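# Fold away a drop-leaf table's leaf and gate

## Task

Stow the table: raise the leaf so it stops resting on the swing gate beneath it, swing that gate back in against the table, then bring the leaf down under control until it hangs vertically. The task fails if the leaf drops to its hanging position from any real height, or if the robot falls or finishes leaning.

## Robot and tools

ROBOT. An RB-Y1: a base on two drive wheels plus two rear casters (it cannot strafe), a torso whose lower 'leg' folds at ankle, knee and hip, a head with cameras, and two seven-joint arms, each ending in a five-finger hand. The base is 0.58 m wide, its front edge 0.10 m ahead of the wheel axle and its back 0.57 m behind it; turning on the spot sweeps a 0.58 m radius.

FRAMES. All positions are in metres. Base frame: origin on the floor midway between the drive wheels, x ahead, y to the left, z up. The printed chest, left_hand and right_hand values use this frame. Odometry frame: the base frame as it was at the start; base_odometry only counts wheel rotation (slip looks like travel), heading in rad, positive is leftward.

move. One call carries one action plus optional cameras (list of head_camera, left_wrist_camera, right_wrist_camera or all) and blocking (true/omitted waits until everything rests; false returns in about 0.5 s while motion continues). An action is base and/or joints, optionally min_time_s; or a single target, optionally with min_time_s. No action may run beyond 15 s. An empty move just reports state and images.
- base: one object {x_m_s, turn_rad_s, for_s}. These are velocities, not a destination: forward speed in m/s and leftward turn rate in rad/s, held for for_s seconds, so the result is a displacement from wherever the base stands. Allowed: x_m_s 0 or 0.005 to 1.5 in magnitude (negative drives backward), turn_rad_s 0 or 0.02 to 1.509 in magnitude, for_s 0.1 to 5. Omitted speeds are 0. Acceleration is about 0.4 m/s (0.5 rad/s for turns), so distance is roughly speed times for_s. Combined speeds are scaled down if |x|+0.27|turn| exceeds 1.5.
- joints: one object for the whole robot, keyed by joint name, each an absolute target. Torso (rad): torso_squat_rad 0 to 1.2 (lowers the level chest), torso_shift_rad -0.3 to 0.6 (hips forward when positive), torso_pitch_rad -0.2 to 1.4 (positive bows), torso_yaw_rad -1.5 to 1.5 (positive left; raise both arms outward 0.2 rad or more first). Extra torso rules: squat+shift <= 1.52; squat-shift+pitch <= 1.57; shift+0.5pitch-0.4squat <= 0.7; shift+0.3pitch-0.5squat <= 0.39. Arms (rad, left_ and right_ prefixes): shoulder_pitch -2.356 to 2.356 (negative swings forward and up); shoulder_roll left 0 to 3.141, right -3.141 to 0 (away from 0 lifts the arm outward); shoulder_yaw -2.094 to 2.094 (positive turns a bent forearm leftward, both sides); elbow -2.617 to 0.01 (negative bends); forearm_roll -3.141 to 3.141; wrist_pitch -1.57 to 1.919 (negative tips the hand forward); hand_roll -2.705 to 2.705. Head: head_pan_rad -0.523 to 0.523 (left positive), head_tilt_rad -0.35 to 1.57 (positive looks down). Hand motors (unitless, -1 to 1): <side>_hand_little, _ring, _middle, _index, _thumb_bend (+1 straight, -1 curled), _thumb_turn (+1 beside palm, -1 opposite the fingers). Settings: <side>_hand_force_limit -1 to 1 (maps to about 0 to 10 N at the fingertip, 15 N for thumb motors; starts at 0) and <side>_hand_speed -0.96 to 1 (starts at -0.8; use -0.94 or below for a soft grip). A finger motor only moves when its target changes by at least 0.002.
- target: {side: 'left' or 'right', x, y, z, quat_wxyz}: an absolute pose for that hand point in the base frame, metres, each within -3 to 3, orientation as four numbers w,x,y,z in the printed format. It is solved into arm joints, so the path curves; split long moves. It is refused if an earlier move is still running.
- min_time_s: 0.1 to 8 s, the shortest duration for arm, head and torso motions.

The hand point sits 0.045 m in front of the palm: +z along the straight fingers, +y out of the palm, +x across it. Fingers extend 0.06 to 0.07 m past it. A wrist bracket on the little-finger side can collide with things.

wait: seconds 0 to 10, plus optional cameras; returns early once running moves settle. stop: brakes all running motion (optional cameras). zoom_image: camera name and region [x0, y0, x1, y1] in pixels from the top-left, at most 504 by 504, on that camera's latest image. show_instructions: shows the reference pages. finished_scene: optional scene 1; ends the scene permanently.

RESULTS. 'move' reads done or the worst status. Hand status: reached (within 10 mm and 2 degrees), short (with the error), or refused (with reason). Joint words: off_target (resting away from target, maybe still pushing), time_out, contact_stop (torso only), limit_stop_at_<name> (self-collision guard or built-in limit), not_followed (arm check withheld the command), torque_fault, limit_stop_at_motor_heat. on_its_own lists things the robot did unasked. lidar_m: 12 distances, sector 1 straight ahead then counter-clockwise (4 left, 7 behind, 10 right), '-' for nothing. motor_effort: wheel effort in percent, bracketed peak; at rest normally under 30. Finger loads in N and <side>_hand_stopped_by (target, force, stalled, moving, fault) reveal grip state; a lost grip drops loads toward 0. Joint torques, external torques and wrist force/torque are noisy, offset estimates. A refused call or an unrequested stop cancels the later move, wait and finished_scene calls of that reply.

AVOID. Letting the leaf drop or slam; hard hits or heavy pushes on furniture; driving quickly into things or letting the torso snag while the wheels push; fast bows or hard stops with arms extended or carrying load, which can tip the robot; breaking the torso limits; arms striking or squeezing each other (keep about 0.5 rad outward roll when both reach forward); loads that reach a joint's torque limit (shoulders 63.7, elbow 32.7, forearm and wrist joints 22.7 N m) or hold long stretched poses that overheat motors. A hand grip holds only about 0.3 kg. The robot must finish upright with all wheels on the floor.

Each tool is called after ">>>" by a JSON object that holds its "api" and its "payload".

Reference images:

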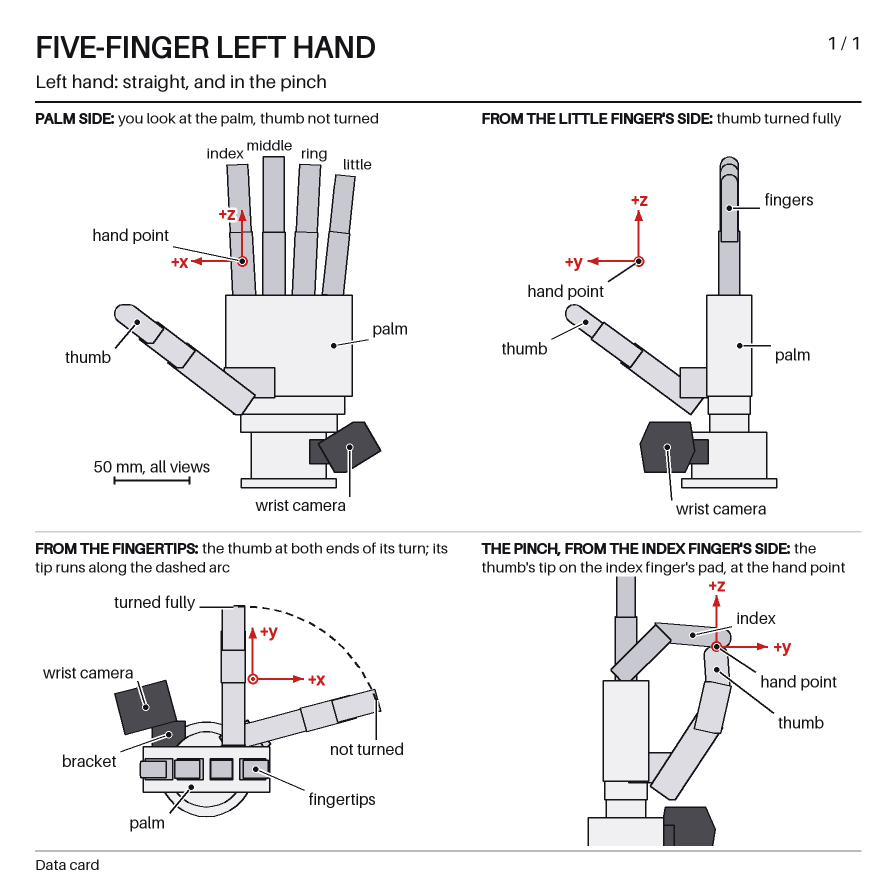

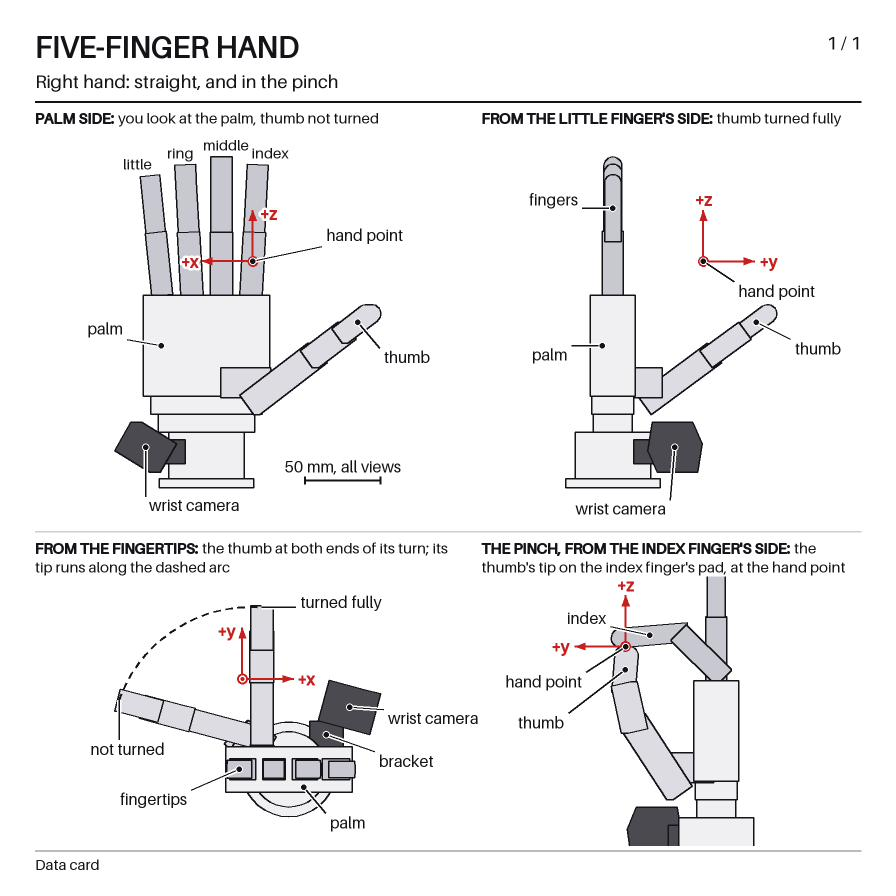

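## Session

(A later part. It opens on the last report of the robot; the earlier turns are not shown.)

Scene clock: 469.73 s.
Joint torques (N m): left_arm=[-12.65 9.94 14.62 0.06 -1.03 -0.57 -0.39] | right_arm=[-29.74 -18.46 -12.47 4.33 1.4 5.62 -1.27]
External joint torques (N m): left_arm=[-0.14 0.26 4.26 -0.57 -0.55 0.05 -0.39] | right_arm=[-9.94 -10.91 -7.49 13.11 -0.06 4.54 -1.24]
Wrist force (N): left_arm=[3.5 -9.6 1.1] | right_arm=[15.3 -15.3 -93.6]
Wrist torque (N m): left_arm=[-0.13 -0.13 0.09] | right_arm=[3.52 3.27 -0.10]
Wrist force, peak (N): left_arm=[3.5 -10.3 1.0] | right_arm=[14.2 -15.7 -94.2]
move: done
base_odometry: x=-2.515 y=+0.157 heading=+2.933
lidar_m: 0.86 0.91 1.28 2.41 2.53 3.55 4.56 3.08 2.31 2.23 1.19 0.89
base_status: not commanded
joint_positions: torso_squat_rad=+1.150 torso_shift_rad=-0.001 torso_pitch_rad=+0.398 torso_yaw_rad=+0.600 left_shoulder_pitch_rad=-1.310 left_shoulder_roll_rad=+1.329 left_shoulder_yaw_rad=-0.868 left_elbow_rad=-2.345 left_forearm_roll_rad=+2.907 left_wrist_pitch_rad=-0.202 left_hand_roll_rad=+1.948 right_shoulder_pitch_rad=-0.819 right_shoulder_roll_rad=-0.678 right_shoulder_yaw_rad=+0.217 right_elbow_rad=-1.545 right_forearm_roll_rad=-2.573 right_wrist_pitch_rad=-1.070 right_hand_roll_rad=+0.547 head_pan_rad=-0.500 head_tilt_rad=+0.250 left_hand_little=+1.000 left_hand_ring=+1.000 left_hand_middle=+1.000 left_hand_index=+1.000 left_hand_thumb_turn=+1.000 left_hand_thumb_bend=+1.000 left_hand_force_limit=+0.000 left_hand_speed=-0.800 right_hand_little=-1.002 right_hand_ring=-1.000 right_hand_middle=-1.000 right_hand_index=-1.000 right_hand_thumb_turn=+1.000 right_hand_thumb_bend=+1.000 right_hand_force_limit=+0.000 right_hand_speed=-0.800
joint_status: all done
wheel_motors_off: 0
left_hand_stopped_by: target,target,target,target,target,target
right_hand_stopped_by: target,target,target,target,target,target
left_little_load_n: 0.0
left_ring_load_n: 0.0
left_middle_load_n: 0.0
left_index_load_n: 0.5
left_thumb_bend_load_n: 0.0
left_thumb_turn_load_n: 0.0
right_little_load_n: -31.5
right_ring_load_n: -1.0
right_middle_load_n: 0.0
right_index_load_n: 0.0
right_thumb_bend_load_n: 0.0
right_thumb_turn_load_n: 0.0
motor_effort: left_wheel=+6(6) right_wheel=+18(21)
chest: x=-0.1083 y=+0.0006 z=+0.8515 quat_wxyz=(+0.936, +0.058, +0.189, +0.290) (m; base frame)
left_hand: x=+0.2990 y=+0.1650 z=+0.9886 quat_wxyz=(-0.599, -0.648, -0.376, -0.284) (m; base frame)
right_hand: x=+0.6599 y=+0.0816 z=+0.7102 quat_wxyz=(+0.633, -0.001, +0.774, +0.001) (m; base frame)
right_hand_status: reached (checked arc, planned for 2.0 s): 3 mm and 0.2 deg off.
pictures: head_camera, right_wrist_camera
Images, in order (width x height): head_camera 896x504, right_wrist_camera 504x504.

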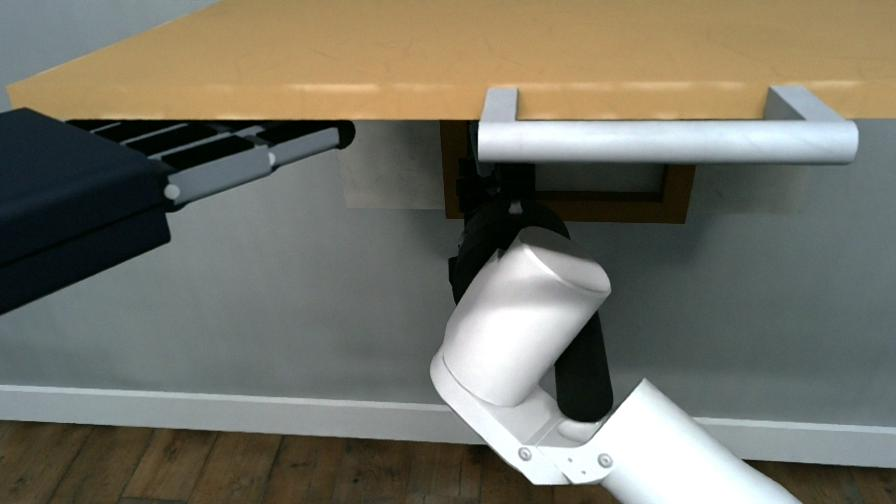

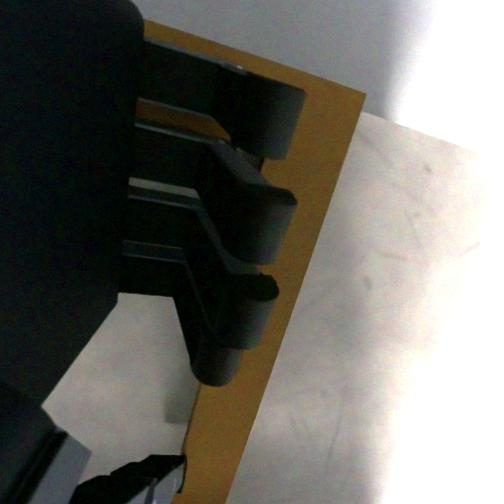

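>>> {"api": "move", "payload": {"target": {"side": "right", "x": 0.645, "y": 0.08, "z": 0.71, "quat_wxyz": [0.6329, 0, 0.7742, 0]}, "min_time_s": 1.5, "cameras": ["head_camera"]}}

>>> {"api": "move", "payload": {"target": {"side": "right", "x": 0.57, "y": 0.06, "z": 0.7, "quat_wxyz": [0.6329, 0, 0.7742, 0]}, "min_time_s": 2, "cameras": ["head_camera", "right_wrist_camera"]}}

Scene clock: 474.00 s.
Joint torques (N m): left_arm=[-12.34 9.67 14.56 1.19 -1 -1.21 -0.29] | right_arm=[-18.44 -5.65 -3.12 -9.01 1.65 0.57 0.13]
External joint torques (N m): left_arm=[0.16 -0.01 4.2 0.57 -0.52 -0.59 -0.29] | right_arm=[0.65 1.62 1.88 -0.28 0.16 -0.52 0.16]
Wrist force (N): left_arm=[-0.6 -9.1 -2.5] | right_arm=[14.5 8.0 5.9]
Wrist torque (N m): left_arm=[-0.02 -0.16 -0.08] | right_arm=[0.51 -2.37 1.35]
Wrist force, peak (N): left_arm=[3.3 -10.6 0.8] | right_arm=[14.3 -15.5 -94.4]
move: done
base_odometry: x=-2.515 y=+0.157 heading=+2.933
lidar_m: 0.86 0.91 1.27 2.40 2.53 3.55 4.57 3.07 2.30 2.23 1.19 0.87
base_status: not commanded
joint_positions: torso_squat_rad=+1.150 torso_shift_rad=+0.000 torso_pitch_rad=+0.399 torso_yaw_rad=+0.600 left_shoulder_pitch_rad=-1.310 left_shoulder_roll_rad=+1.329 left_shoulder_yaw_rad=-0.868 left_elbow_rad=-2.346 left_forearm_roll_rad=+2.907 left_wrist_pitch_rad=-0.202 left_hand_roll_rad=+1.948 right_shoulder_pitch_rad=-0.779 right_shoulder_roll_rad=-0.672 right_shoulder_yaw_rad=+0.219 right_elbow_rad=-1.619 right_forearm_roll_rad=-2.562 right_wrist_pitch_rad=-1.113 right_hand_roll_rad=+0.556 head_pan_rad=-0.500 head_tilt_rad=+0.250 left_hand_little=+1.000 left_hand_ring=+1.000 left_hand_middle=+1.000 left_hand_index=+1.000 left_hand_thumb_turn=+1.000 left_hand_thumb_bend=+1.000 left_hand_force_limit=+0.000 left_hand_speed=-0.800 right_hand_little=-1.000 right_hand_ring=-1.000 right_hand_middle=-1.000 right_hand_index=-1.000 right_hand_thumb_turn=+1.000 right_hand_thumb_bend=+1.000 right_hand_force_limit=+0.000 right_hand_speed=-0.800
joint_status: all done
wheel_motors_off: 0
left_hand_stopped_by: target,target,target,target,target,target
right_hand_stopped_by: target,target,target,target,target,target
left_little_load_n: 0.0
left_ring_load_n: 0.0
left_middle_load_n: 0.0
left_index_load_n: 0.0
left_thumb_bend_load_n: 0.0
left_thumb_turn_load_n: 0.0
right_little_load_n: -0.5
right_ring_load_n: 0.5
right_middle_load_n: 0.0
right_index_load_n: 0.0
right_thumb_bend_load_n: 0.0
right_thumb_turn_load_n: 0.0
motor_effort: left_wheel=+4(8) right_wheel=+8(20)
chest: x=-0.1077 y=+0.0006 z=+0.8515 quat_wxyz=(+0.936, +0.058, +0.190, +0.290) (m; base frame)
left_hand: x=+0.2996 y=+0.1649 z=+0.9881 quat_wxyz=(-0.598, -0.648, -0.376, -0.283) (m; base frame)
right_hand: x=+0.6456 y=+0.0800 z=+0.7096 quat_wxyz=(+0.633, +0.000, +0.774, +0.000) (m; base frame)
right_hand_status: reached (checked arc, planned for 1.5 s): 1 mm and 0.0 deg off.
pictures: head_camera
Images, in order (width x height): head_camera 896x504.

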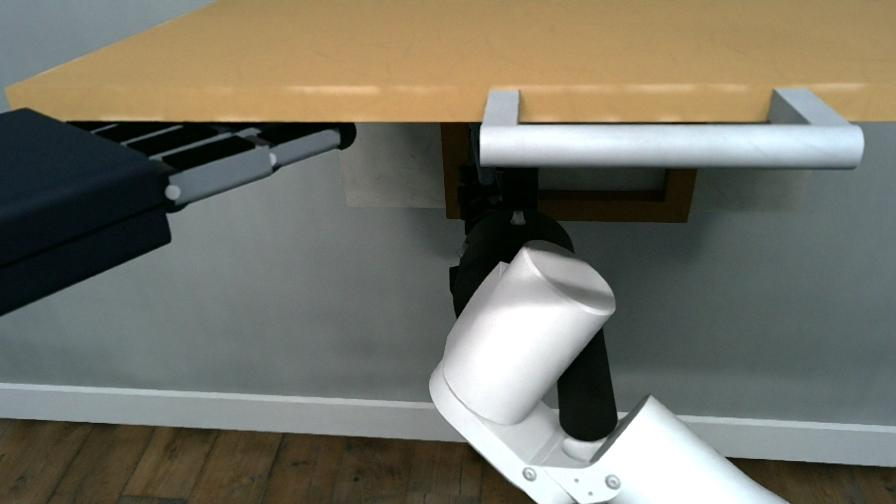

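Scene clock: 476.33 s.
Joint torques (N m): left_arm=[-12.5 9.83 14.51 1.33 -1.07 -1.21 -0.34] | right_arm=[-14.15 -4.86 -3.18 -8.92 1.84 0.63 0.1]
External joint torques (N m): left_arm=[0 0.15 4.15 0.72 -0.59 -0.59 -0.33] | right_arm=[0.6 1.29 1.68 -0.35 0.27 -0.49 0.14]
Wrist force (N): left_arm=[0.6 -10.1 -1.8] | right_arm=[14.0 7.4 6.1]
Wrist torque (N m): left_arm=[-0.13 -0.21 -0.01] | right_arm=[0.39 -2.31 1.32]
Wrist force, peak (N): left_arm=[-0.1 -10.3 -1.5] | right_arm=[14.8 8.8 6.3]
move: done
base_odometry: x=-2.515 y=+0.157 heading=+2.933
lidar_m: 0.85 0.90 1.27 2.41 2.52 3.55 4.56 3.09 2.31 2.22 1.17 0.88
base_status: not commanded
joint_positions: torso_squat_rad=+1.150 torso_shift_rad=+0.000 torso_pitch_rad=+0.400 torso_yaw_rad=+0.600 left_shoulder_pitch_rad=-1.310 left_shoulder_roll_rad=+1.329 left_shoulder_yaw_rad=-0.868 left_elbow_rad=-2.346 left_forearm_roll_rad=+2.907 left_wrist_pitch_rad=-0.202 left_hand_roll_rad=+1.948 right_shoulder_pitch_rad=-0.546 right_shoulder_roll_rad=-0.660 right_shoulder_yaw_rad=+0.234 right_elbow_rad=-1.963 right_forearm_roll_rad=-2.489 right_wrist_pitch_rad=-1.260 right_hand_roll_rad=+0.574 head_pan_rad=-0.500 head_tilt_rad=+0.250 left_hand_little=+1.000 left_hand_ring=+1.000 left_hand_middle=+1.000 left_hand_index=+1.000 left_hand_thumb_turn=+1.000 left_hand_thumb_bend=+1.000 left_hand_force_limit=+0.000 left_hand_speed=-0.800 right_hand_little=-1.000 right_hand_ring=-1.000 right_hand_middle=-1.000 right_hand_index=-1.000 right_hand_thumb_turn=+1.000 right_hand_thumb_bend=+1.000 right_hand_force_limit=+0.000 right_hand_speed=-0.800
joint_status: all done
wheel_motors_off: 0
left_hand_stopped_by: target,target,target,target,target,target
right_hand_stopped_by: target,target,target,target,target,target
left_little_load_n: 0.0
left_ring_load_n: 0.0
left_middle_load_n: 0.0
left_index_load_n: 0.0
left_thumb_bend_load_n: 0.0
left_thumb_turn_load_n: 0.0
right_little_load_n: 0.0
right_ring_load_n: 0.0
right_middle_load_n: 0.0
right_index_load_n: 0.0
right_thumb_bend_load_n: 0.0
right_thumb_turn_load_n: 0.0
motor_effort: left_wheel=+4(5) right_wheel=+6(9)
chest: x=-0.1077 y=+0.0006 z=+0.8515 quat_wxyz=(+0.936, +0.058, +0.190, +0.290) (m; base frame)
left_hand: x=+0.2996 y=+0.1649 z=+0.9881 quat_wxyz=(-0.598, -0.648, -0.376, -0.283) (m; base frame)
right_hand: x=+0.5704 y=+0.0599 z=+0.7004 quat_wxyz=(+0.633, +0.000, +0.774, +0.000) (m; base frame)
right_hand_status: reached (checked arc, planned for 2.0 s): 1 mm and 0.0 deg off.
pictures: head_camera, right_wrist_camera
Images, in order (width x height): head_camera 896x504, right_wrist_camera 504x504.

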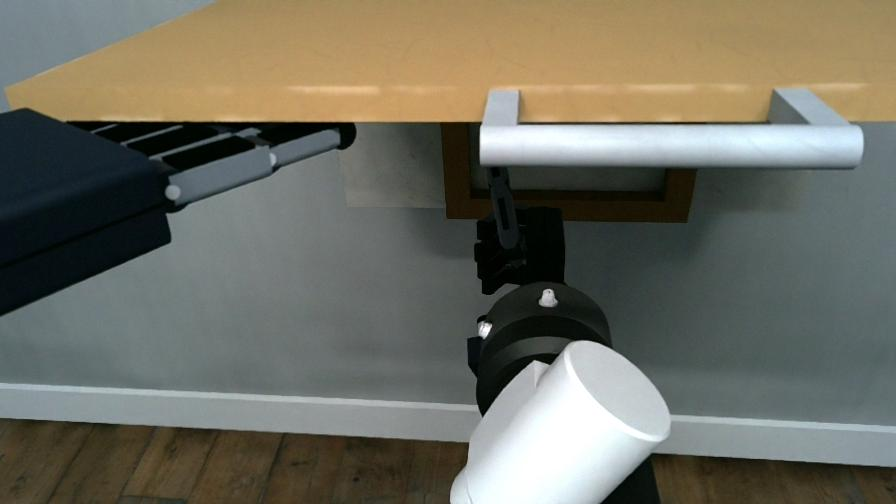

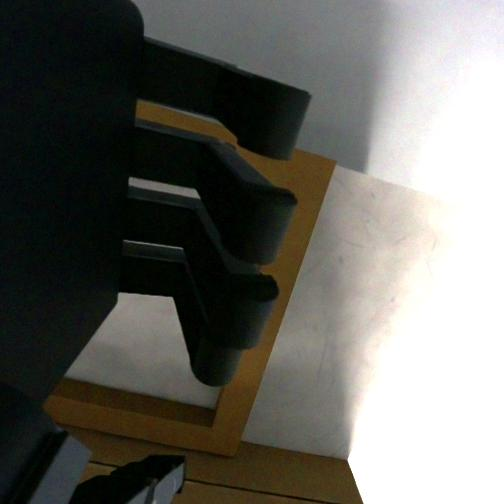

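>>> {"api": "move", "payload": {"target": {"side": "right", "x": 0.43, "y": -0.03, "z": 0.68, "quat_wxyz": [0.6329, 0, 0.7742, 0]}, "min_time_s": 2, "cameras": []}}

>>> {"api": "move", "payload": {"target": {"side": "right", "x": 0.36, "y": -0.2, "z": 0.63, "quat_wxyz": [0.6329, 0, 0.7742, 0]}, "min_time_s": 2, "cameras": []}}

>>> {"api": "move", "payload": {"target": {"side": "right", "x": 0.22, "y": -0.33, "z": 0.55, "quat_wxyz": [0.6329, 0, 0.7742, 0]}, "min_time_s": 2, "cameras": ["head_camera", "right_wrist_camera"]}}

Scene clock: 492.20 s.
Joint torques (N m): left_arm=[-12.7 9.57 14.75 0.96 -1.03 -1.01 -0.33] | right_arm=[-3.22 -6.84 -2.13 -9.15 1.92 0.36 -0.55]
External joint torques (N m): left_arm=[-0.2 -0.12 4.39 0.34 -0.55 -0.39 -0.33] | right_arm=[0.49 -1.52 1.75 -0.23 0.17 -0.53 -0.51]
Wrist force (N): left_arm=[1.3 -9.5 -0.3] | right_arm=[14.3 8.0 5.4]
Wrist torque (N m): left_arm=[-0.17 -0.14 -0.02] | right_arm=[0.52 -2.37 1.26]
Wrist force, peak (N): left_arm=[-0.3 -10.5 -1.9] | right_arm=[14.4 8.8 6.3]
move: done
base_odometry: x=-2.515 y=+0.157 heading=+2.933
lidar_m: 0.85 0.90 1.27 2.41 2.53 3.56 4.58 3.09 2.32 2.23 1.19 0.88
base_status: not commanded
joint_positions: torso_squat_rad=+1.150 torso_shift_rad=+0.000 torso_pitch_rad=+0.400 torso_yaw_rad=+0.600 left_shoulder_pitch_rad=-1.310 left_shoulder_roll_rad=+1.329 left_shoulder_yaw_rad=-0.868 left_elbow_rad=-2.346 left_forearm_roll_rad=+2.907 left_wrist_pitch_rad=-0.202 left_hand_roll_rad=+1.948 right_shoulder_pitch_rad=+0.061 right_shoulder_roll_rad=-0.733 right_shoulder_yaw_rad=+0.268 right_elbow_rad=-2.506 right_forearm_roll_rad=-2.252 right_wrist_pitch_rad=-1.338 right_hand_roll_rad=+0.446 head_pan_rad=-0.500 head_tilt_rad=+0.250 left_hand_little=+1.000 left_hand_ring=+1.000 left_hand_middle=+1.000 left_hand_index=+1.000 left_hand_thumb_turn=+1.000 left_hand_thumb_bend=+1.000 left_hand_force_limit=+0.000 left_hand_speed=-0.800 right_hand_little=-1.000 right_hand_ring=-1.000 right_hand_middle=-1.000 right_hand_index=-1.000 right_hand_thumb_turn=+1.000 right_hand_thumb_bend=+1.000 right_hand_force_limit=+0.000 right_hand_speed=-0.800
joint_status: all done
wheel_motors_off: 0
left_hand_stopped_by: target,target,target,target,target,target
right_hand_stopped_by: target,target,target,target,target,target
left_little_load_n: 0.0
left_ring_load_n: 0.0
left_middle_load_n: 0.0
left_index_load_n: 0.5
left_thumb_bend_load_n: 0.0
left_thumb_turn_load_n: 0.0
right_little_load_n: 0.0
right_ring_load_n: 0.0
right_middle_load_n: 0.0
right_index_load_n: 0.0
right_thumb_bend_load_n: 0.0
right_thumb_turn_load_n: 0.0
motor_effort: left_wheel=+2(4) right_wheel=+6(8)
chest: x=-0.1077 y=+0.0006 z=+0.8515 quat_wxyz=(+0.936, +0.058, +0.190, +0.290) (m; base frame)
left_hand: x=+0.2997 y=+0.1649 z=+0.9880 quat_wxyz=(-0.598, -0.648, -0.376, -0.283) (m; base frame)
right_hand: x=+0.4302 y=-0.0300 z=+0.6802 quat_wxyz=(+0.633, +0.000, +0.774, +0.000) (m; base frame)
right_hand_status: reached (checked arc, planned for 2.0 s): 0 mm and 0.0 deg off.
pictures: none
No camera images: "cameras" was empty.

Scene clock: 494.53 s.
Joint torques (N m): left_arm=[-12.51 9.51 14.42 0.37 -1.01 -0.87 -0.4] | right_arm=[6.74 -4.66 -5.72 -6.37 1.74 -0.86 -0.4]
External joint torques (N m): left_arm=[-0.01 -0.18 4.07 -0.25 -0.53 -0.25 -0.39] | right_arm=[0.4 -1.13 -1.28 0.49 0.1 0.11 -0.37]
Wrist force (N): left_arm=[2.5 -9.8 -0.6] | right_arm=[14.2 8.3 6.7]
Wrist torque (N m): left_arm=[-0.17 -0.10 0.04] | right_arm=[0.54 -2.39 1.26]
Wrist force, peak (N): left_arm=[2.6 -10.0 -0.4] | right_arm=[14.5 8.8 6.6]
move: done
base_odometry: x=-2.515 y=+0.157 heading=+2.933
lidar_m: 0.85 0.89 1.25 2.41 2.53 3.54 4.56 3.08 2.31 2.23 1.20 0.89
base_status: not commanded
joint_positions: torso_squat_rad=+1.150 torso_shift_rad=+0.000 torso_pitch_rad=+0.400 torso_yaw_rad=+0.600 left_shoulder_pitch_rad=-1.310 left_shoulder_roll_rad=+1.329 left_shoulder_yaw_rad=-0.868 left_elbow_rad=-2.346 left_forearm_roll_rad=+2.907 left_wrist_pitch_rad=-0.202 left_hand_roll_rad=+1.948 right_shoulder_pitch_rad=+0.973 right_shoulder_roll_rad=-0.989 right_shoulder_yaw_rad=-0.032 right_elbow_rad=-2.447 right_forearm_roll_rad=-1.862 right_wrist_pitch_rad=-1.102 right_hand_roll_rad=-0.483 head_pan_rad=-0.500 head_tilt_rad=+0.250 left_hand_little=+1.000 left_hand_ring=+1.000 left_hand_middle=+1.000 left_hand_index=+1.000 left_hand_thumb_turn=+1.000 left_hand_thumb_bend=+1.000 left_hand_force_limit=+0.000 left_hand_speed=-0.800 right_hand_little=-1.000 right_hand_ring=-1.000 right_hand_middle=-1.000 right_hand_index=-1.000 right_hand_thumb_turn=+1.000 right_hand_thumb_bend=+1.000 right_hand_force_limit=+0.000 right_hand_speed=-0.800
joint_status: all done
wheel_motors_off: 0
left_hand_stopped_by: target,target,target,target,target,target
right_hand_stopped_by: target,target,target,target,target,target
left_little_load_n: 0.0
left_ring_load_n: 0.0
left_middle_load_n: 0.0
left_index_load_n: 0.5
left_thumb_bend_load_n: 0.0
left_thumb_turn_load_n: 0.0
right_little_load_n: 0.0
right_ring_load_n: 0.0
right_middle_load_n: 0.0
right_index_load_n: 0.0
right_thumb_bend_load_n: 0.0
right_thumb_turn_load_n: 0.0
motor_effort: left_wheel=+1(2) right_wheel=+5(8)
chest: x=-0.1076 y=+0.0006 z=+0.8515 quat_wxyz=(+0.936, +0.058, +0.190, +0.290) (m; base frame)
left_hand: x=+0.2997 y=+0.1650 z=+0.9880 quat_wxyz=(-0.598, -0.648, -0.376, -0.283) (m; base frame)
right_hand: x=+0.3599 y=-0.1999 z=+0.6300 quat_wxyz=(+0.633, +0.000, +0.774, +0.000) (m; base frame)
right_hand_status: reached (checked arc, planned for 2.0 s): 0 mm and 0.0 deg off.
pictures: none
No camera images: "cameras" was empty.

Scene clock: 496.87 s.
Joint torques (N m): left_arm=[-12.57 9.75 14.71 0.2 -1.04 -0.72 -0.26] | right_arm=[14.86 -1.93 -0.7 -1.72 0.58 -2.41 -0.45]
External joint torques (N m): left_arm=[-0.07 0.06 4.35 -0.42 -0.56 -0.1 -0.25] | right_arm=[0.85 0.87 1.15 0.12 -0.01 -0.43 -0.41]
Wrist force (N): left_arm=[3.1 -9.8 1.3] | right_arm=[14.3 8.2 6.0]
Wrist torque (N m): left_arm=[-0.27 -0.21 0.04] | right_arm=[0.50 -2.32 1.30]
Wrist force, peak (N): left_arm=[2.8 -10.7 0.1] | right_arm=[14.6 8.6 6.5]
move: done
base_odometry: x=-2.515 y=+0.157 heading=+2.933
lidar_m: 0.85 0.88 1.25 2.41 2.54 3.55 4.57 3.07 2.30 2.23 1.19 0.88
base_status: not commanded
joint_positions: torso_squat_rad=+1.150 torso_shift_rad=+0.000 torso_pitch_rad=+0.400 torso_yaw_rad=+0.600 left_shoulder_pitch_rad=-1.310 left_shoulder_roll_rad=+1.329 left_shoulder_yaw_rad=-0.868 left_elbow_rad=-2.346 left_forearm_roll_rad=+2.907 left_wrist_pitch_rad=-0.202 left_hand_roll_rad=+1.948 right_shoulder_pitch_rad=+1.111 right_shoulder_roll_rad=-0.843 right_shoulder_yaw_rad=+0.189 right_elbow_rad=-1.802 right_forearm_roll_rad=-1.249 right_wrist_pitch_rad=-1.296 right_hand_roll_rad=-1.277 head_pan_rad=-0.500 head_tilt_rad=+0.250 left_hand_little=+1.000 left_hand_ring=+1.000 left_hand_middle=+1.000 left_hand_index=+1.000 left_hand_thumb_turn=+1.000 left_hand_thumb_bend=+1.000 left_hand_force_limit=+0.000 left_hand_speed=-0.800 right_hand_little=-1.000 right_hand_ring=-1.000 right_hand_middle=-1.000 right_hand_index=-1.000 right_hand_thumb_turn=+1.000 right_hand_thumb_bend=+1.000 right_hand_force_limit=+0.000 right_hand_speed=-0.800
joint_status: all done
wheel_motors_off: 0
left_hand_stopped_by: target,target,target,target,target,target
right_hand_stopped_by: target,target,target,target,target,target
left_little_load_n: 0.0
left_ring_load_n: 0.0
left_middle_load_n: 0.0
left_index_load_n: 0.0
left_thumb_bend_load_n: 0.0
left_thumb_turn_load_n: 0.0
right_little_load_n: 0.0
right_ring_load_n: 0.0
right_middle_load_n: 0.0
right_index_load_n: 0.0
right_thumb_bend_load_n: 0.0
right_thumb_turn_load_n: -0.5
motor_effort: left_wheel=+0(2) right_wheel=+3(6)
chest: x=-0.1076 y=+0.0006 z=+0.8515 quat_wxyz=(+0.936, +0.058, +0.190, +0.290) (m; base frame)
left_hand: x=+0.2998 y=+0.1651 z=+0.9880 quat_wxyz=(-0.598, -0.648, -0.376, -0.283) (m; base frame)
right_hand: x=+0.2201 y=-0.3298 z=+0.5501 quat_wxyz=(+0.632, +0.000, +0.775, +0.000) (m; base frame)
right_hand_status: reached (checked arc, planned for 2.0 s): 0 mm and 0.1 deg off.
pictures: head_camera, right_wrist_camera
Images, in order (width x height): head_camera 896x504, right_wrist_camera 504x504.

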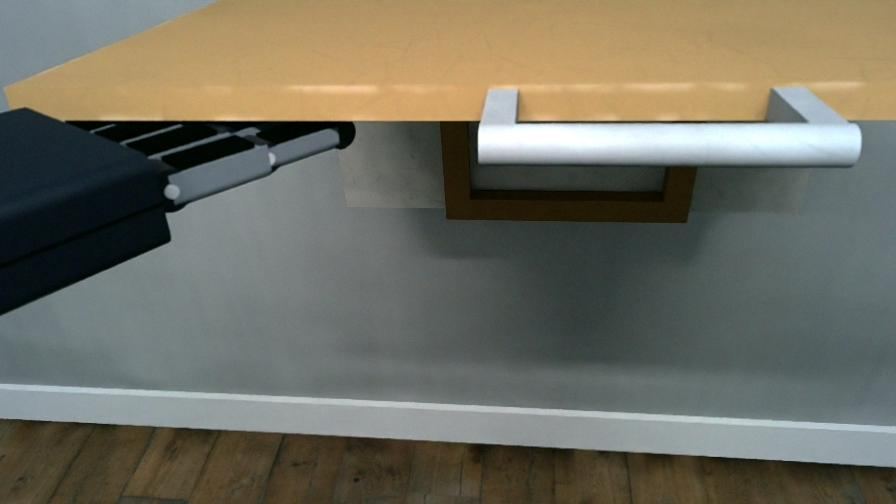

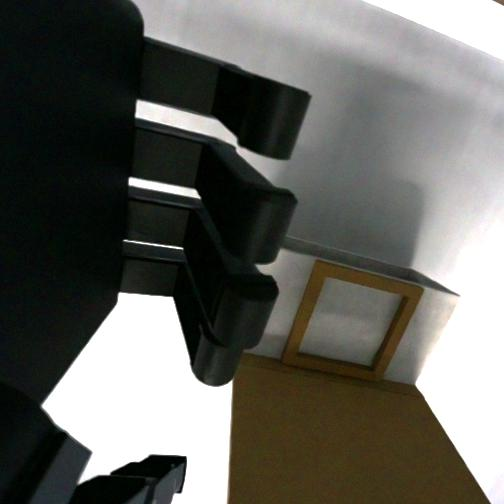

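>>> {"api": "move", "payload": {"target": {"side": "left", "x": 0.29, "y": 0.165, "z": 0.95, "quat_wxyz": [0.6254, 0.6254, 0.3299, 0.3299]}, "min_time_s": 2.5, "cameras": ["head_camera"]}}

>>> {"api": "move", "payload": {"joints": {"head_pan_rad": -0.25, "head_tilt_rad": 0.35}, "cameras": []}}

>>> {"api": "move", "payload": {"target": {"side": "left", "x": 0.285, "y": 0.165, "z": 0.91, "quat_wxyz": [0.6254, 0.6254, 0.3299, 0.3299]}, "min_time_s": 2.5, "cameras": ["head_camera", "left_wrist_camera"]}}

Scene clock: 505.97 s.
Joint torques (N m): left_arm=[-11.28 8.51 14.91 -2.04 -0.96 -1.46 -0.27] | right_arm=[14.76 -1.99 -0.73 -1.74 0.61 -2.32 -0.48]
External joint torques (N m): left_arm=[0.86 -0.69 4.67 1.12 -0.52 -0.89 -0.27] | right_arm=[0.75 0.81 1.12 0.1 0.03 -0.33 -0.44]
Wrist force (N): left_arm=[-2.7 -9.5 -1.7] | right_arm=[14.1 8.0 6.5]
Wrist torque (N m): left_arm=[-0.04 -0.15 -0.26] | right_arm=[0.44 -2.31 1.26]
Wrist force, peak (N): left_arm=[2.1 -10.8 -2.7] | right_arm=[14.9 8.6 6.0]
move: done
base_odometry: x=-2.515 y=+0.157 heading=+2.933
lidar_m: 0.86 0.91 1.27 2.41 2.54 3.55 4.57 3.08 2.30 2.24 1.19 0.88
base_status: not commanded
joint_positions: torso_squat_rad=+1.150 torso_shift_rad=+0.000 torso_pitch_rad=+0.400 torso_yaw_rad=+0.600 left_shoulder_pitch_rad=-0.968 left_shoulder_roll_rad=+1.075 left_shoulder_yaw_rad=-0.749 left_elbow_rad=-2.307 left_forearm_roll_rad=+2.561 left_wrist_pitch_rad=-0.183 left_hand_roll_rad=+1.849 right_shoulder_pitch_rad=+1.111 right_shoulder_roll_rad=-0.843 right_shoulder_yaw_rad=+0.189 right_elbow_rad=-1.802 right_forearm_roll_rad=-1.249 right_wrist_pitch_rad=-1.296 right_hand_roll_rad=-1.277 head_pan_rad=-0.500 head_tilt_rad=+0.250 left_hand_little=+1.000 left_hand_ring=+1.000 left_hand_middle=+1.000 left_hand_index=+1.000 left_hand_thumb_turn=+1.000 left_hand_thumb_bend=+1.000 left_hand_force_limit=+0.000 left_hand_speed=-0.800 right_hand_little=-1.000 right_hand_ring=-1.000 right_hand_middle=-1.000 right_hand_index=-1.000 right_hand_thumb_turn=+1.000 right_hand_thumb_bend=+1.000 right_hand_force_limit=+0.000 right_hand_speed=-0.800
joint_status: all done
wheel_motors_off: 0
left_hand_stopped_by: target,target,target,target,target,target
right_hand_stopped_by: target,target,target,target,target,target
left_little_load_n: 0.0
left_ring_load_n: 0.0
left_middle_load_n: 0.0
left_index_load_n: 0.0
left_thumb_bend_load_n: 0.0
left_thumb_turn_load_n: 0.0
right_little_load_n: 0.5
right_ring_load_n: 0.0
right_middle_load_n: 0.0
right_index_load_n: -0.5
right_thumb_bend_load_n: 0.0
right_thumb_turn_load_n: 0.0
motor_effort: left_wheel=+1(1) right_wheel=+5(6)
chest: x=-0.1076 y=+0.0006 z=+0.8515 quat_wxyz=(+0.936, +0.058, +0.190, +0.290) (m; base frame)
left_hand: x=+0.2898 y=+0.1655 z=+0.9494 quat_wxyz=(-0.623, -0.626, -0.332, -0.330) (m; base frame)
left_hand_status: reached (checked arc, planned for 2.5 s): 1 mm and 0.4 deg off.
right_hand: x=+0.2201 y=-0.3298 z=+0.5501 quat_wxyz=(+0.632, +0.000, +0.775, +0.000) (m; base frame)
pictures: head_camera
Images, in order (width x height): head_camera 896x504.

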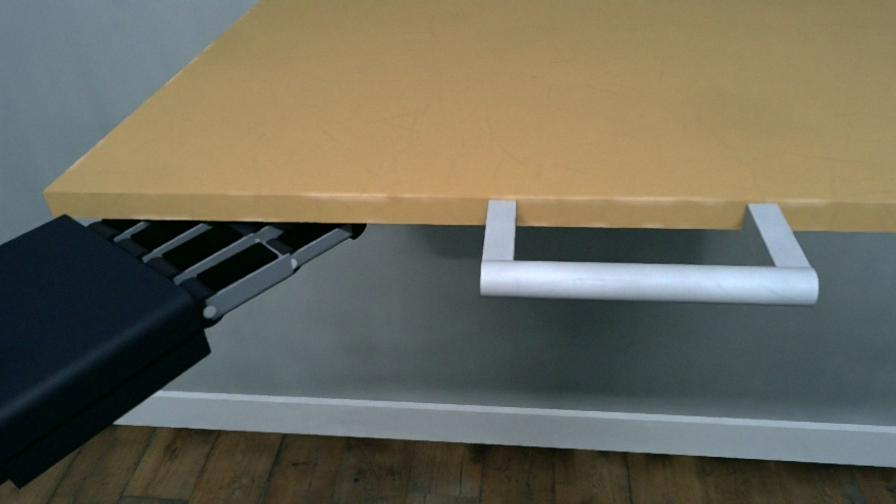

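Scene clock: 506.77 s.
Joint torques (N m): left_arm=[-11.6 8.27 15.34 -1.95 -1.02 -1.51 -0.41] | right_arm=[14.67 -1.67 -0.78 -1.71 0.62 -2.31 -0.35]
External joint torques (N m): left_arm=[0.54 -0.93 5.1 1.22 -0.58 -0.93 -0.4] | right_arm=[0.65 1.13 1.07 0.13 0.03 -0.32 -0.31]
Wrist force (N): left_arm=[-2.5 -9.6 -1.8] | right_arm=[13.2 8.4 5.8]
Wrist torque (N m): left_arm=[-0.02 -0.14 -0.22] | right_arm=[0.60 -2.18 1.26]
Wrist force, peak (N): left_arm=[-1.8 -10.4 -2.1] | right_arm=[14.3 8.3 6.5]
move: done
base_odometry: x=-2.515 y=+0.157 heading=+2.933
lidar_m: 0.85 0.90 1.28 2.41 2.53 3.56 4.57 3.08 2.30 2.22 1.19 0.88
base_status: not commanded
joint_positions: torso_squat_rad=+1.150 torso_shift_rad=+0.000 torso_pitch_rad=+0.400 torso_yaw_rad=+0.600 left_shoulder_pitch_rad=-0.968 left_shoulder_roll_rad=+1.075 left_shoulder_yaw_rad=-0.749 left_elbow_rad=-2.307 left_forearm_roll_rad=+2.561 left_wrist_pitch_rad=-0.183 left_hand_roll_rad=+1.849 right_shoulder_pitch_rad=+1.111 right_shoulder_roll_rad=-0.843 right_shoulder_yaw_rad=+0.189 right_elbow_rad=-1.802 right_forearm_roll_rad=-1.249 right_wrist_pitch_rad=-1.296 right_hand_roll_rad=-1.277 head_pan_rad=-0.250 head_tilt_rad=+0.350 left_hand_little=+1.000 left_hand_ring=+1.000 left_hand_middle=+1.000 left_hand_index=+1.000 left_hand_thumb_turn=+1.000 left_hand_thumb_bend=+1.000 left_hand_force_limit=+0.000 left_hand_speed=-0.800 right_hand_little=-1.000 right_hand_ring=-1.000 right_hand_middle=-1.000 right_hand_index=-1.000 right_hand_thumb_turn=+1.000 right_hand_thumb_bend=+1.000 right_hand_force_limit=+0.000 right_hand_speed=-0.800
joint_status: all done
wheel_motors_off: 0
left_hand_stopped_by: target,target,target,target,target,target
right_hand_stopped_by: target,target,target,target,target,target
left_little_load_n: 0.0
left_ring_load_n: 0.0
left_middle_load_n: 0.0
left_index_load_n: 0.5
left_thumb_bend_load_n: 0.0
left_thumb_turn_load_n: 0.0
right_little_load_n: 0.0
right_ring_load_n: 0.0
right_middle_load_n: 0.0
right_index_load_n: 0.0
right_thumb_bend_load_n: 0.0
right_thumb_turn_load_n: 0.0
motor_effort: left_wheel=+1(1) right_wheel=+5(6)
chest: x=-0.1076 y=+0.0006 z=+0.8515 quat_wxyz=(+0.936, +0.058, +0.190, +0.290) (m; base frame)
left_hand: x=+0.2898 y=+0.1655 z=+0.9494 quat_wxyz=(-0.623, -0.626, -0.332, -0.330) (m; base frame)
right_hand: x=+0.2201 y=-0.3298 z=+0.5501 quat_wxyz=(+0.632, +0.000, +0.775, +0.000) (m; base frame)
pictures: none
No camera images: "cameras" was empty.

Scene clock: 509.60 s.
Joint torques (N m): left_arm=[-10.76 6.96 13.49 -5.83 -0.92 -0.04 -0.25] | right_arm=[14.89 -1.99 -0.63 -1.58 0.69 -2.47 -0.44]
External joint torques (N m): left_arm=[0.81 -1.56 3.7 -0.99 -0.61 0.43 -0.25] | right_arm=[0.88 0.81 1.22 0.26 0.1 -0.49 -0.4]
Wrist force (N): left_arm=[1.6 -8.9 0.2] | right_arm=[14.2 8.6 5.2]
Wrist torque (N m): left_arm=[-0.22 -0.14 0.01] | right_arm=[0.65 -2.30 1.30]
Wrist force, peak (N): left_arm=[0.1 -9.8 -3.6] | right_arm=[14.4 8.6 6.5]
move: done
base_odometry: x=-2.515 y=+0.157 heading=+2.933
lidar_m: 0.84 0.91 1.26 2.40 2.55 3.57 4.56 3.08 2.29 2.23 1.18 0.89
base_status: not commanded
joint_positions: torso_squat_rad=+1.150 torso_shift_rad=+0.000 torso_pitch_rad=+0.400 torso_yaw_rad=+0.600 left_shoulder_pitch_rad=-0.831 left_shoulder_roll_rad=+0.960 left_shoulder_yaw_rad=-0.736 left_elbow_rad=-2.259 left_forearm_roll_rad=+2.445 left_wrist_pitch_rad=-0.113 left_hand_roll_rad=+1.798 right_shoulder_pitch_rad=+1.111 right_shoulder_roll_rad=-0.843 right_shoulder_yaw_rad=+0.189 right_elbow_rad=-1.802 right_forearm_roll_rad=-1.249 right_wrist_pitch_rad=-1.296 right_hand_roll_rad=-1.277 head_pan_rad=-0.250 head_tilt_rad=+0.350 left_hand_little=+1.000 left_hand_ring=+1.000 left_hand_middle=+1.000 left_hand_index=+1.000 left_hand_thumb_turn=+1.000 left_hand_thumb_bend=+1.000 left_hand_force_limit=+0.000 left_hand_speed=-0.800 right_hand_little=-1.000 right_hand_ring=-1.000 right_hand_middle=-1.000 right_hand_index=-1.000 right_hand_thumb_turn=+1.000 right_hand_thumb_bend=+1.000 right_hand_force_limit=+0.000 right_hand_speed=-0.800
joint_status: all done
wheel_motors_off: 0
left_hand_stopped_by: target,target,target,target,target,target
right_hand_stopped_by: target,target,target,target,target,target
left_little_load_n: 0.0
left_ring_load_n: 0.0
left_middle_load_n: 0.0
left_index_load_n: 0.0
left_thumb_bend_load_n: 0.0
left_thumb_turn_load_n: -0.5
right_little_load_n: 0.0
right_ring_load_n: 0.0
right_middle_load_n: 0.0
right_index_load_n: 0.0
right_thumb_bend_load_n: 0.0
right_thumb_turn_load_n: 0.0
motor_effort: left_wheel=+0(1) right_wheel=+5(6)
chest: x=-0.1076 y=+0.0006 z=+0.8515 quat_wxyz=(+0.936, +0.058, +0.190, +0.290) (m; base frame)
left_hand: x=+0.2850 y=+0.1655 z=+0.9094 quat_wxyz=(-0.624, -0.626, -0.332, -0.330) (m; base frame)
left_hand_status: reached (checked arc, planned for 2.5 s): 1 mm and 0.3 deg off.
right_hand: x=+0.2201 y=-0.3298 z=+0.5501 quat_wxyz=(+0.632, +0.000, +0.775, +0.000) (m; base frame)
pictures: head_camera, left_wrist_camera
Images, in order (width x height): head_camera 896x504, left_wrist_camera 504x504.

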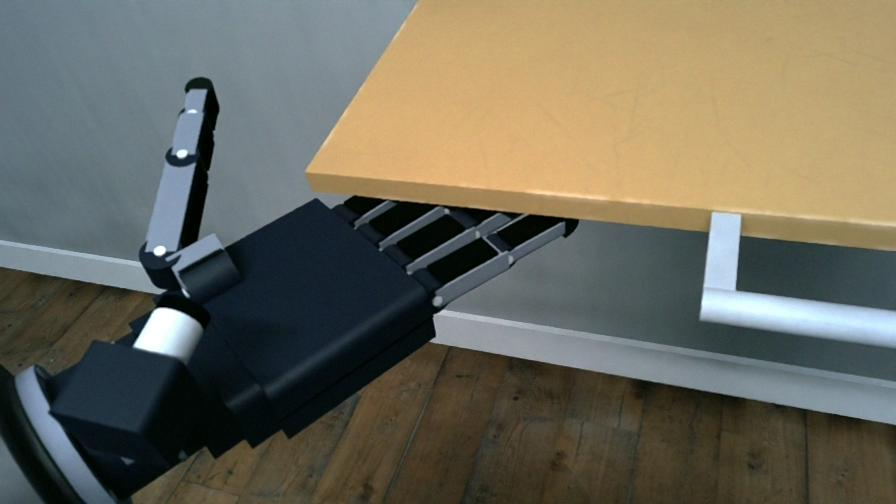

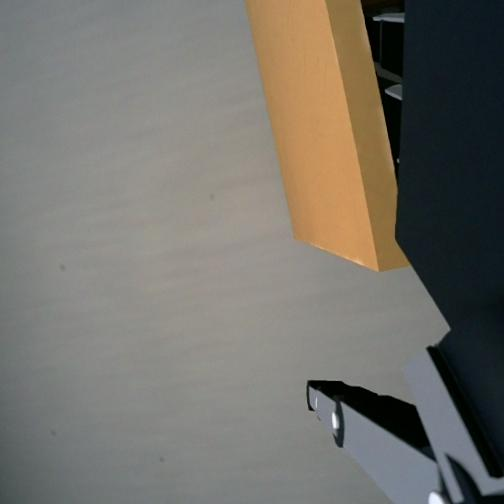

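>>> {"api": "move", "payload": {"target": {"side": "left", "x": 0.30, "y": 0.16, "z": 0.87, "quat_wxyz": [0.6254, 0.6254, 0.3299, 0.3299]}, "min_time_s": 2.5, "cameras": []}}

>>> {"api": "move", "payload": {"target": {"side": "left", "x": 0.31, "y": 0.16, "z": 0.83, "quat_wxyz": [0.6254, 0.6254, 0.3299, 0.3299]}, "min_time_s": 2.5, "cameras": ["head_camera", "left_wrist_camera"]}}

Scene clock: 515.03 s.
Joint torques (N m): left_arm=[-10.93 5.7 10.48 -6.93 -0.69 -0.03 -0.33] | right_arm=[14.75 -1.67 -0.53 -1.62 0.62 -2.36 -0.42]
External joint torques (N m): left_arm=[0.86 -1.77 1 -0.79 -0.54 0.34 -0.32] | right_arm=[0.73 1.13 1.32 0.22 0.03 -0.38 -0.38]
Wrist force (N): left_arm=[2.4 -8.4 0.0] | right_arm=[13.8 8.1 6.1]
Wrist torque (N m): left_arm=[-0.20 -0.26 0.08] | right_arm=[0.49 -2.28 1.28]
Wrist force, peak (N): left_arm=[-0.8 -10.3 -3.1] | right_arm=[14.8 8.3 6.5]
move: done
base_odometry: x=-2.515 y=+0.157 heading=+2.933
lidar_m: 0.85 0.89 1.26 2.40 2.52 3.57 4.56 3.08 2.30 2.24 1.19 0.88
base_status: not commanded
joint_positions: torso_squat_rad=+1.150 torso_shift_rad=+0.000 torso_pitch_rad=+0.400 torso_yaw_rad=+0.600 left_shoulder_pitch_rad=-0.778 left_shoulder_roll_rad=+0.805 left_shoulder_yaw_rad=-0.744 left_elbow_rad=-2.130 left_forearm_roll_rad=+2.358 left_wrist_pitch_rad=-0.032 left_hand_roll_rad=+1.747 right_shoulder_pitch_rad=+1.111 right_shoulder_roll_rad=-0.843 right_shoulder_yaw_rad=+0.189 right_elbow_rad=-1.802 right_forearm_roll_rad=-1.249 right_wrist_pitch_rad=-1.296 right_hand_roll_rad=-1.277 head_pan_rad=-0.250 head_tilt_rad=+0.350 left_hand_little=+1.000 left_hand_ring=+1.000 left_hand_middle=+1.000 left_hand_index=+1.000 left_hand_thumb_turn=+1.000 left_hand_thumb_bend=+1.000 left_hand_force_limit=+0.000 left_hand_speed=-0.800 right_hand_little=-1.000 right_hand_ring=-1.000 right_hand_middle=-1.000 right_hand_index=-1.000 right_hand_thumb_turn=+1.000 right_hand_thumb_bend=+1.000 right_hand_force_limit=+0.000 right_hand_speed=-0.800
joint_status: all done
wheel_motors_off: 0
left_hand_stopped_by: target,target,target,target,target,target
right_hand_stopped_by: target,target,target,target,target,target
left_little_load_n: 0.0
left_ring_load_n: 0.0
left_middle_load_n: 0.0
left_index_load_n: 0.5
left_thumb_bend_load_n: 0.0
left_thumb_turn_load_n: 0.0
right_little_load_n: 0.0
right_ring_load_n: 0.0
right_middle_load_n: 0.0
right_index_load_n: 0.0
right_thumb_bend_load_n: 0.0
right_thumb_turn_load_n: 0.0
motor_effort: left_wheel=+0(1) right_wheel=+4(6)
chest: x=-0.1076 y=+0.0006 z=+0.8515 quat_wxyz=(+0.936, +0.058, +0.190, +0.290) (m; base frame)
left_hand: x=+0.2999 y=+0.1607 z=+0.8696 quat_wxyz=(-0.623, -0.626, -0.332, -0.330) (m; base frame)
left_hand_status: reached (checked arc, planned for 2.5 s): 1 mm and 0.4 deg off.
right_hand: x=+0.2201 y=-0.3298 z=+0.5501 quat_wxyz=(+0.632, +0.000, +0.775, +0.000) (m; base frame)
pictures: none
No camera images: "cameras" was empty.

Scene clock: 517.87 s.
Joint torques (N m): left_arm=[-10.22 5.24 12.57 -7.43 -0.16 -0.34 -0.24] | right_arm=[14.58 -1.95 -0.86 -1.69 0.6 -2.39 -0.36]
External joint torques (N m): left_arm=[1.38 -0.94 3.86 -0.05 -0.28 -0.12 -0.23] | right_arm=[0.57 0.85 0.98 0.16 0.01 -0.4 -0.32]
Wrist force (N): left_arm=[-0.7 -8.9 0.7] | right_arm=[14.0 7.9 5.9]
Wrist torque (N m): left_arm=[-0.36 -0.07 -0.12] | right_arm=[0.49 -2.28 1.24]
Wrist force, peak (N): left_arm=[0.5 -10.5 -3.0] | right_arm=[14.6 8.7 6.1]
move: done
base_odometry: x=-2.515 y=+0.157 heading=+2.933
lidar_m: 0.85 0.89 1.27 2.41 2.53 3.55 4.57 3.08 2.32 2.23 1.19 0.87
base_status: not commanded
joint_positions: torso_squat_rad=+1.150 torso_shift_rad=+0.000 torso_pitch_rad=+0.400 torso_yaw_rad=+0.600 left_shoulder_pitch_rad=-0.690 left_shoulder_roll_rad=+0.647 left_shoulder_yaw_rad=-0.698 left_elbow_rad=-1.992 left_forearm_roll_rad=+2.284 left_wrist_pitch_rad=+0.100 left_hand_roll_rad=+1.676 right_shoulder_pitch_rad=+1.111 right_shoulder_roll_rad=-0.843 right_shoulder_yaw_rad=+0.189 right_elbow_rad=-1.802 right_forearm_roll_rad=-1.249 right_wrist_pitch_rad=-1.296 right_hand_roll_rad=-1.277 head_pan_rad=-0.250 head_tilt_rad=+0.350 left_hand_little=+1.000 left_hand_ring=+1.000 left_hand_middle=+1.000 left_hand_index=+1.000 left_hand_thumb_turn=+1.000 left_hand_thumb_bend=+1.000 left_hand_force_limit=+0.000 left_hand_speed=-0.800 right_hand_little=-1.000 right_hand_ring=-1.000 right_hand_middle=-1.000 right_hand_index=-1.000 right_hand_thumb_turn=+1.000 right_hand_thumb_bend=+1.000 right_hand_force_limit=+0.000 right_hand_speed=-0.800
joint_status: all done
wheel_motors_off: 0
left_hand_stopped_by: target,target,target,target,target,target
right_hand_stopped_by: target,target,target,target,target,target
left_little_load_n: 0.0
left_ring_load_n: 0.0
left_middle_load_n: 0.0
left_index_load_n: 0.0
left_thumb_bend_load_n: 0.0
left_thumb_turn_load_n: 0.0
right_little_load_n: 0.0
right_ring_load_n: 0.0
right_middle_load_n: 0.0
right_index_load_n: 0.0
right_thumb_bend_load_n: 0.0
right_thumb_turn_load_n: 0.0
motor_effort: left_wheel=+0(1) right_wheel=+4(7)
chest: x=-0.1076 y=+0.0006 z=+0.8515 quat_wxyz=(+0.936, +0.058, +0.190, +0.290) (m; base frame)
left_hand: x=+0.3096 y=+0.1606 z=+0.8294 quat_wxyz=(-0.622, -0.627, -0.333, -0.330) (m; base frame)
left_hand_status: reached (checked arc, planned for 2.5 s): 1 mm and 0.6 deg off.
right_hand: x=+0.2201 y=-0.3298 z=+0.5501 quat_wxyz=(+0.632, +0.000, +0.775, +0.000) (m; base frame)
pictures: head_camera, left_wrist_camera
Images, in order (width x height): head_camera 896x504, left_wrist_camera 504x504.

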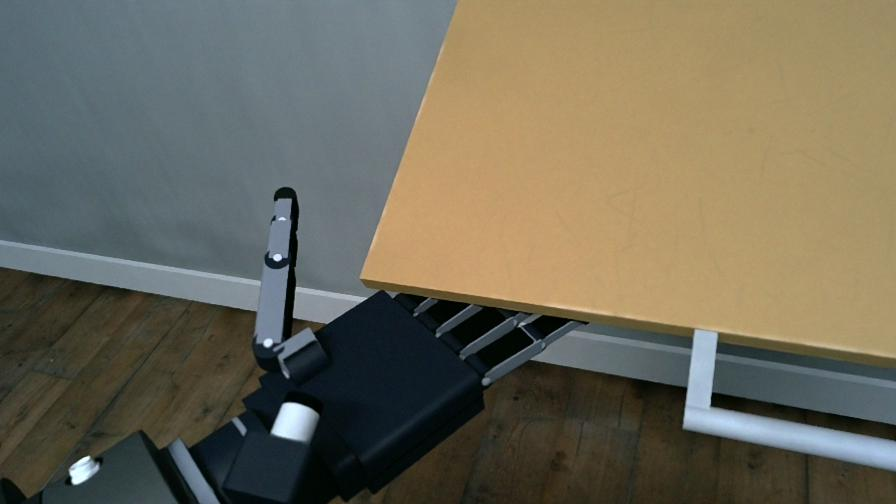

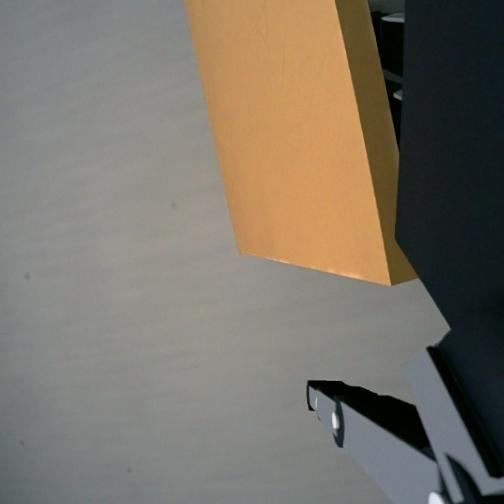

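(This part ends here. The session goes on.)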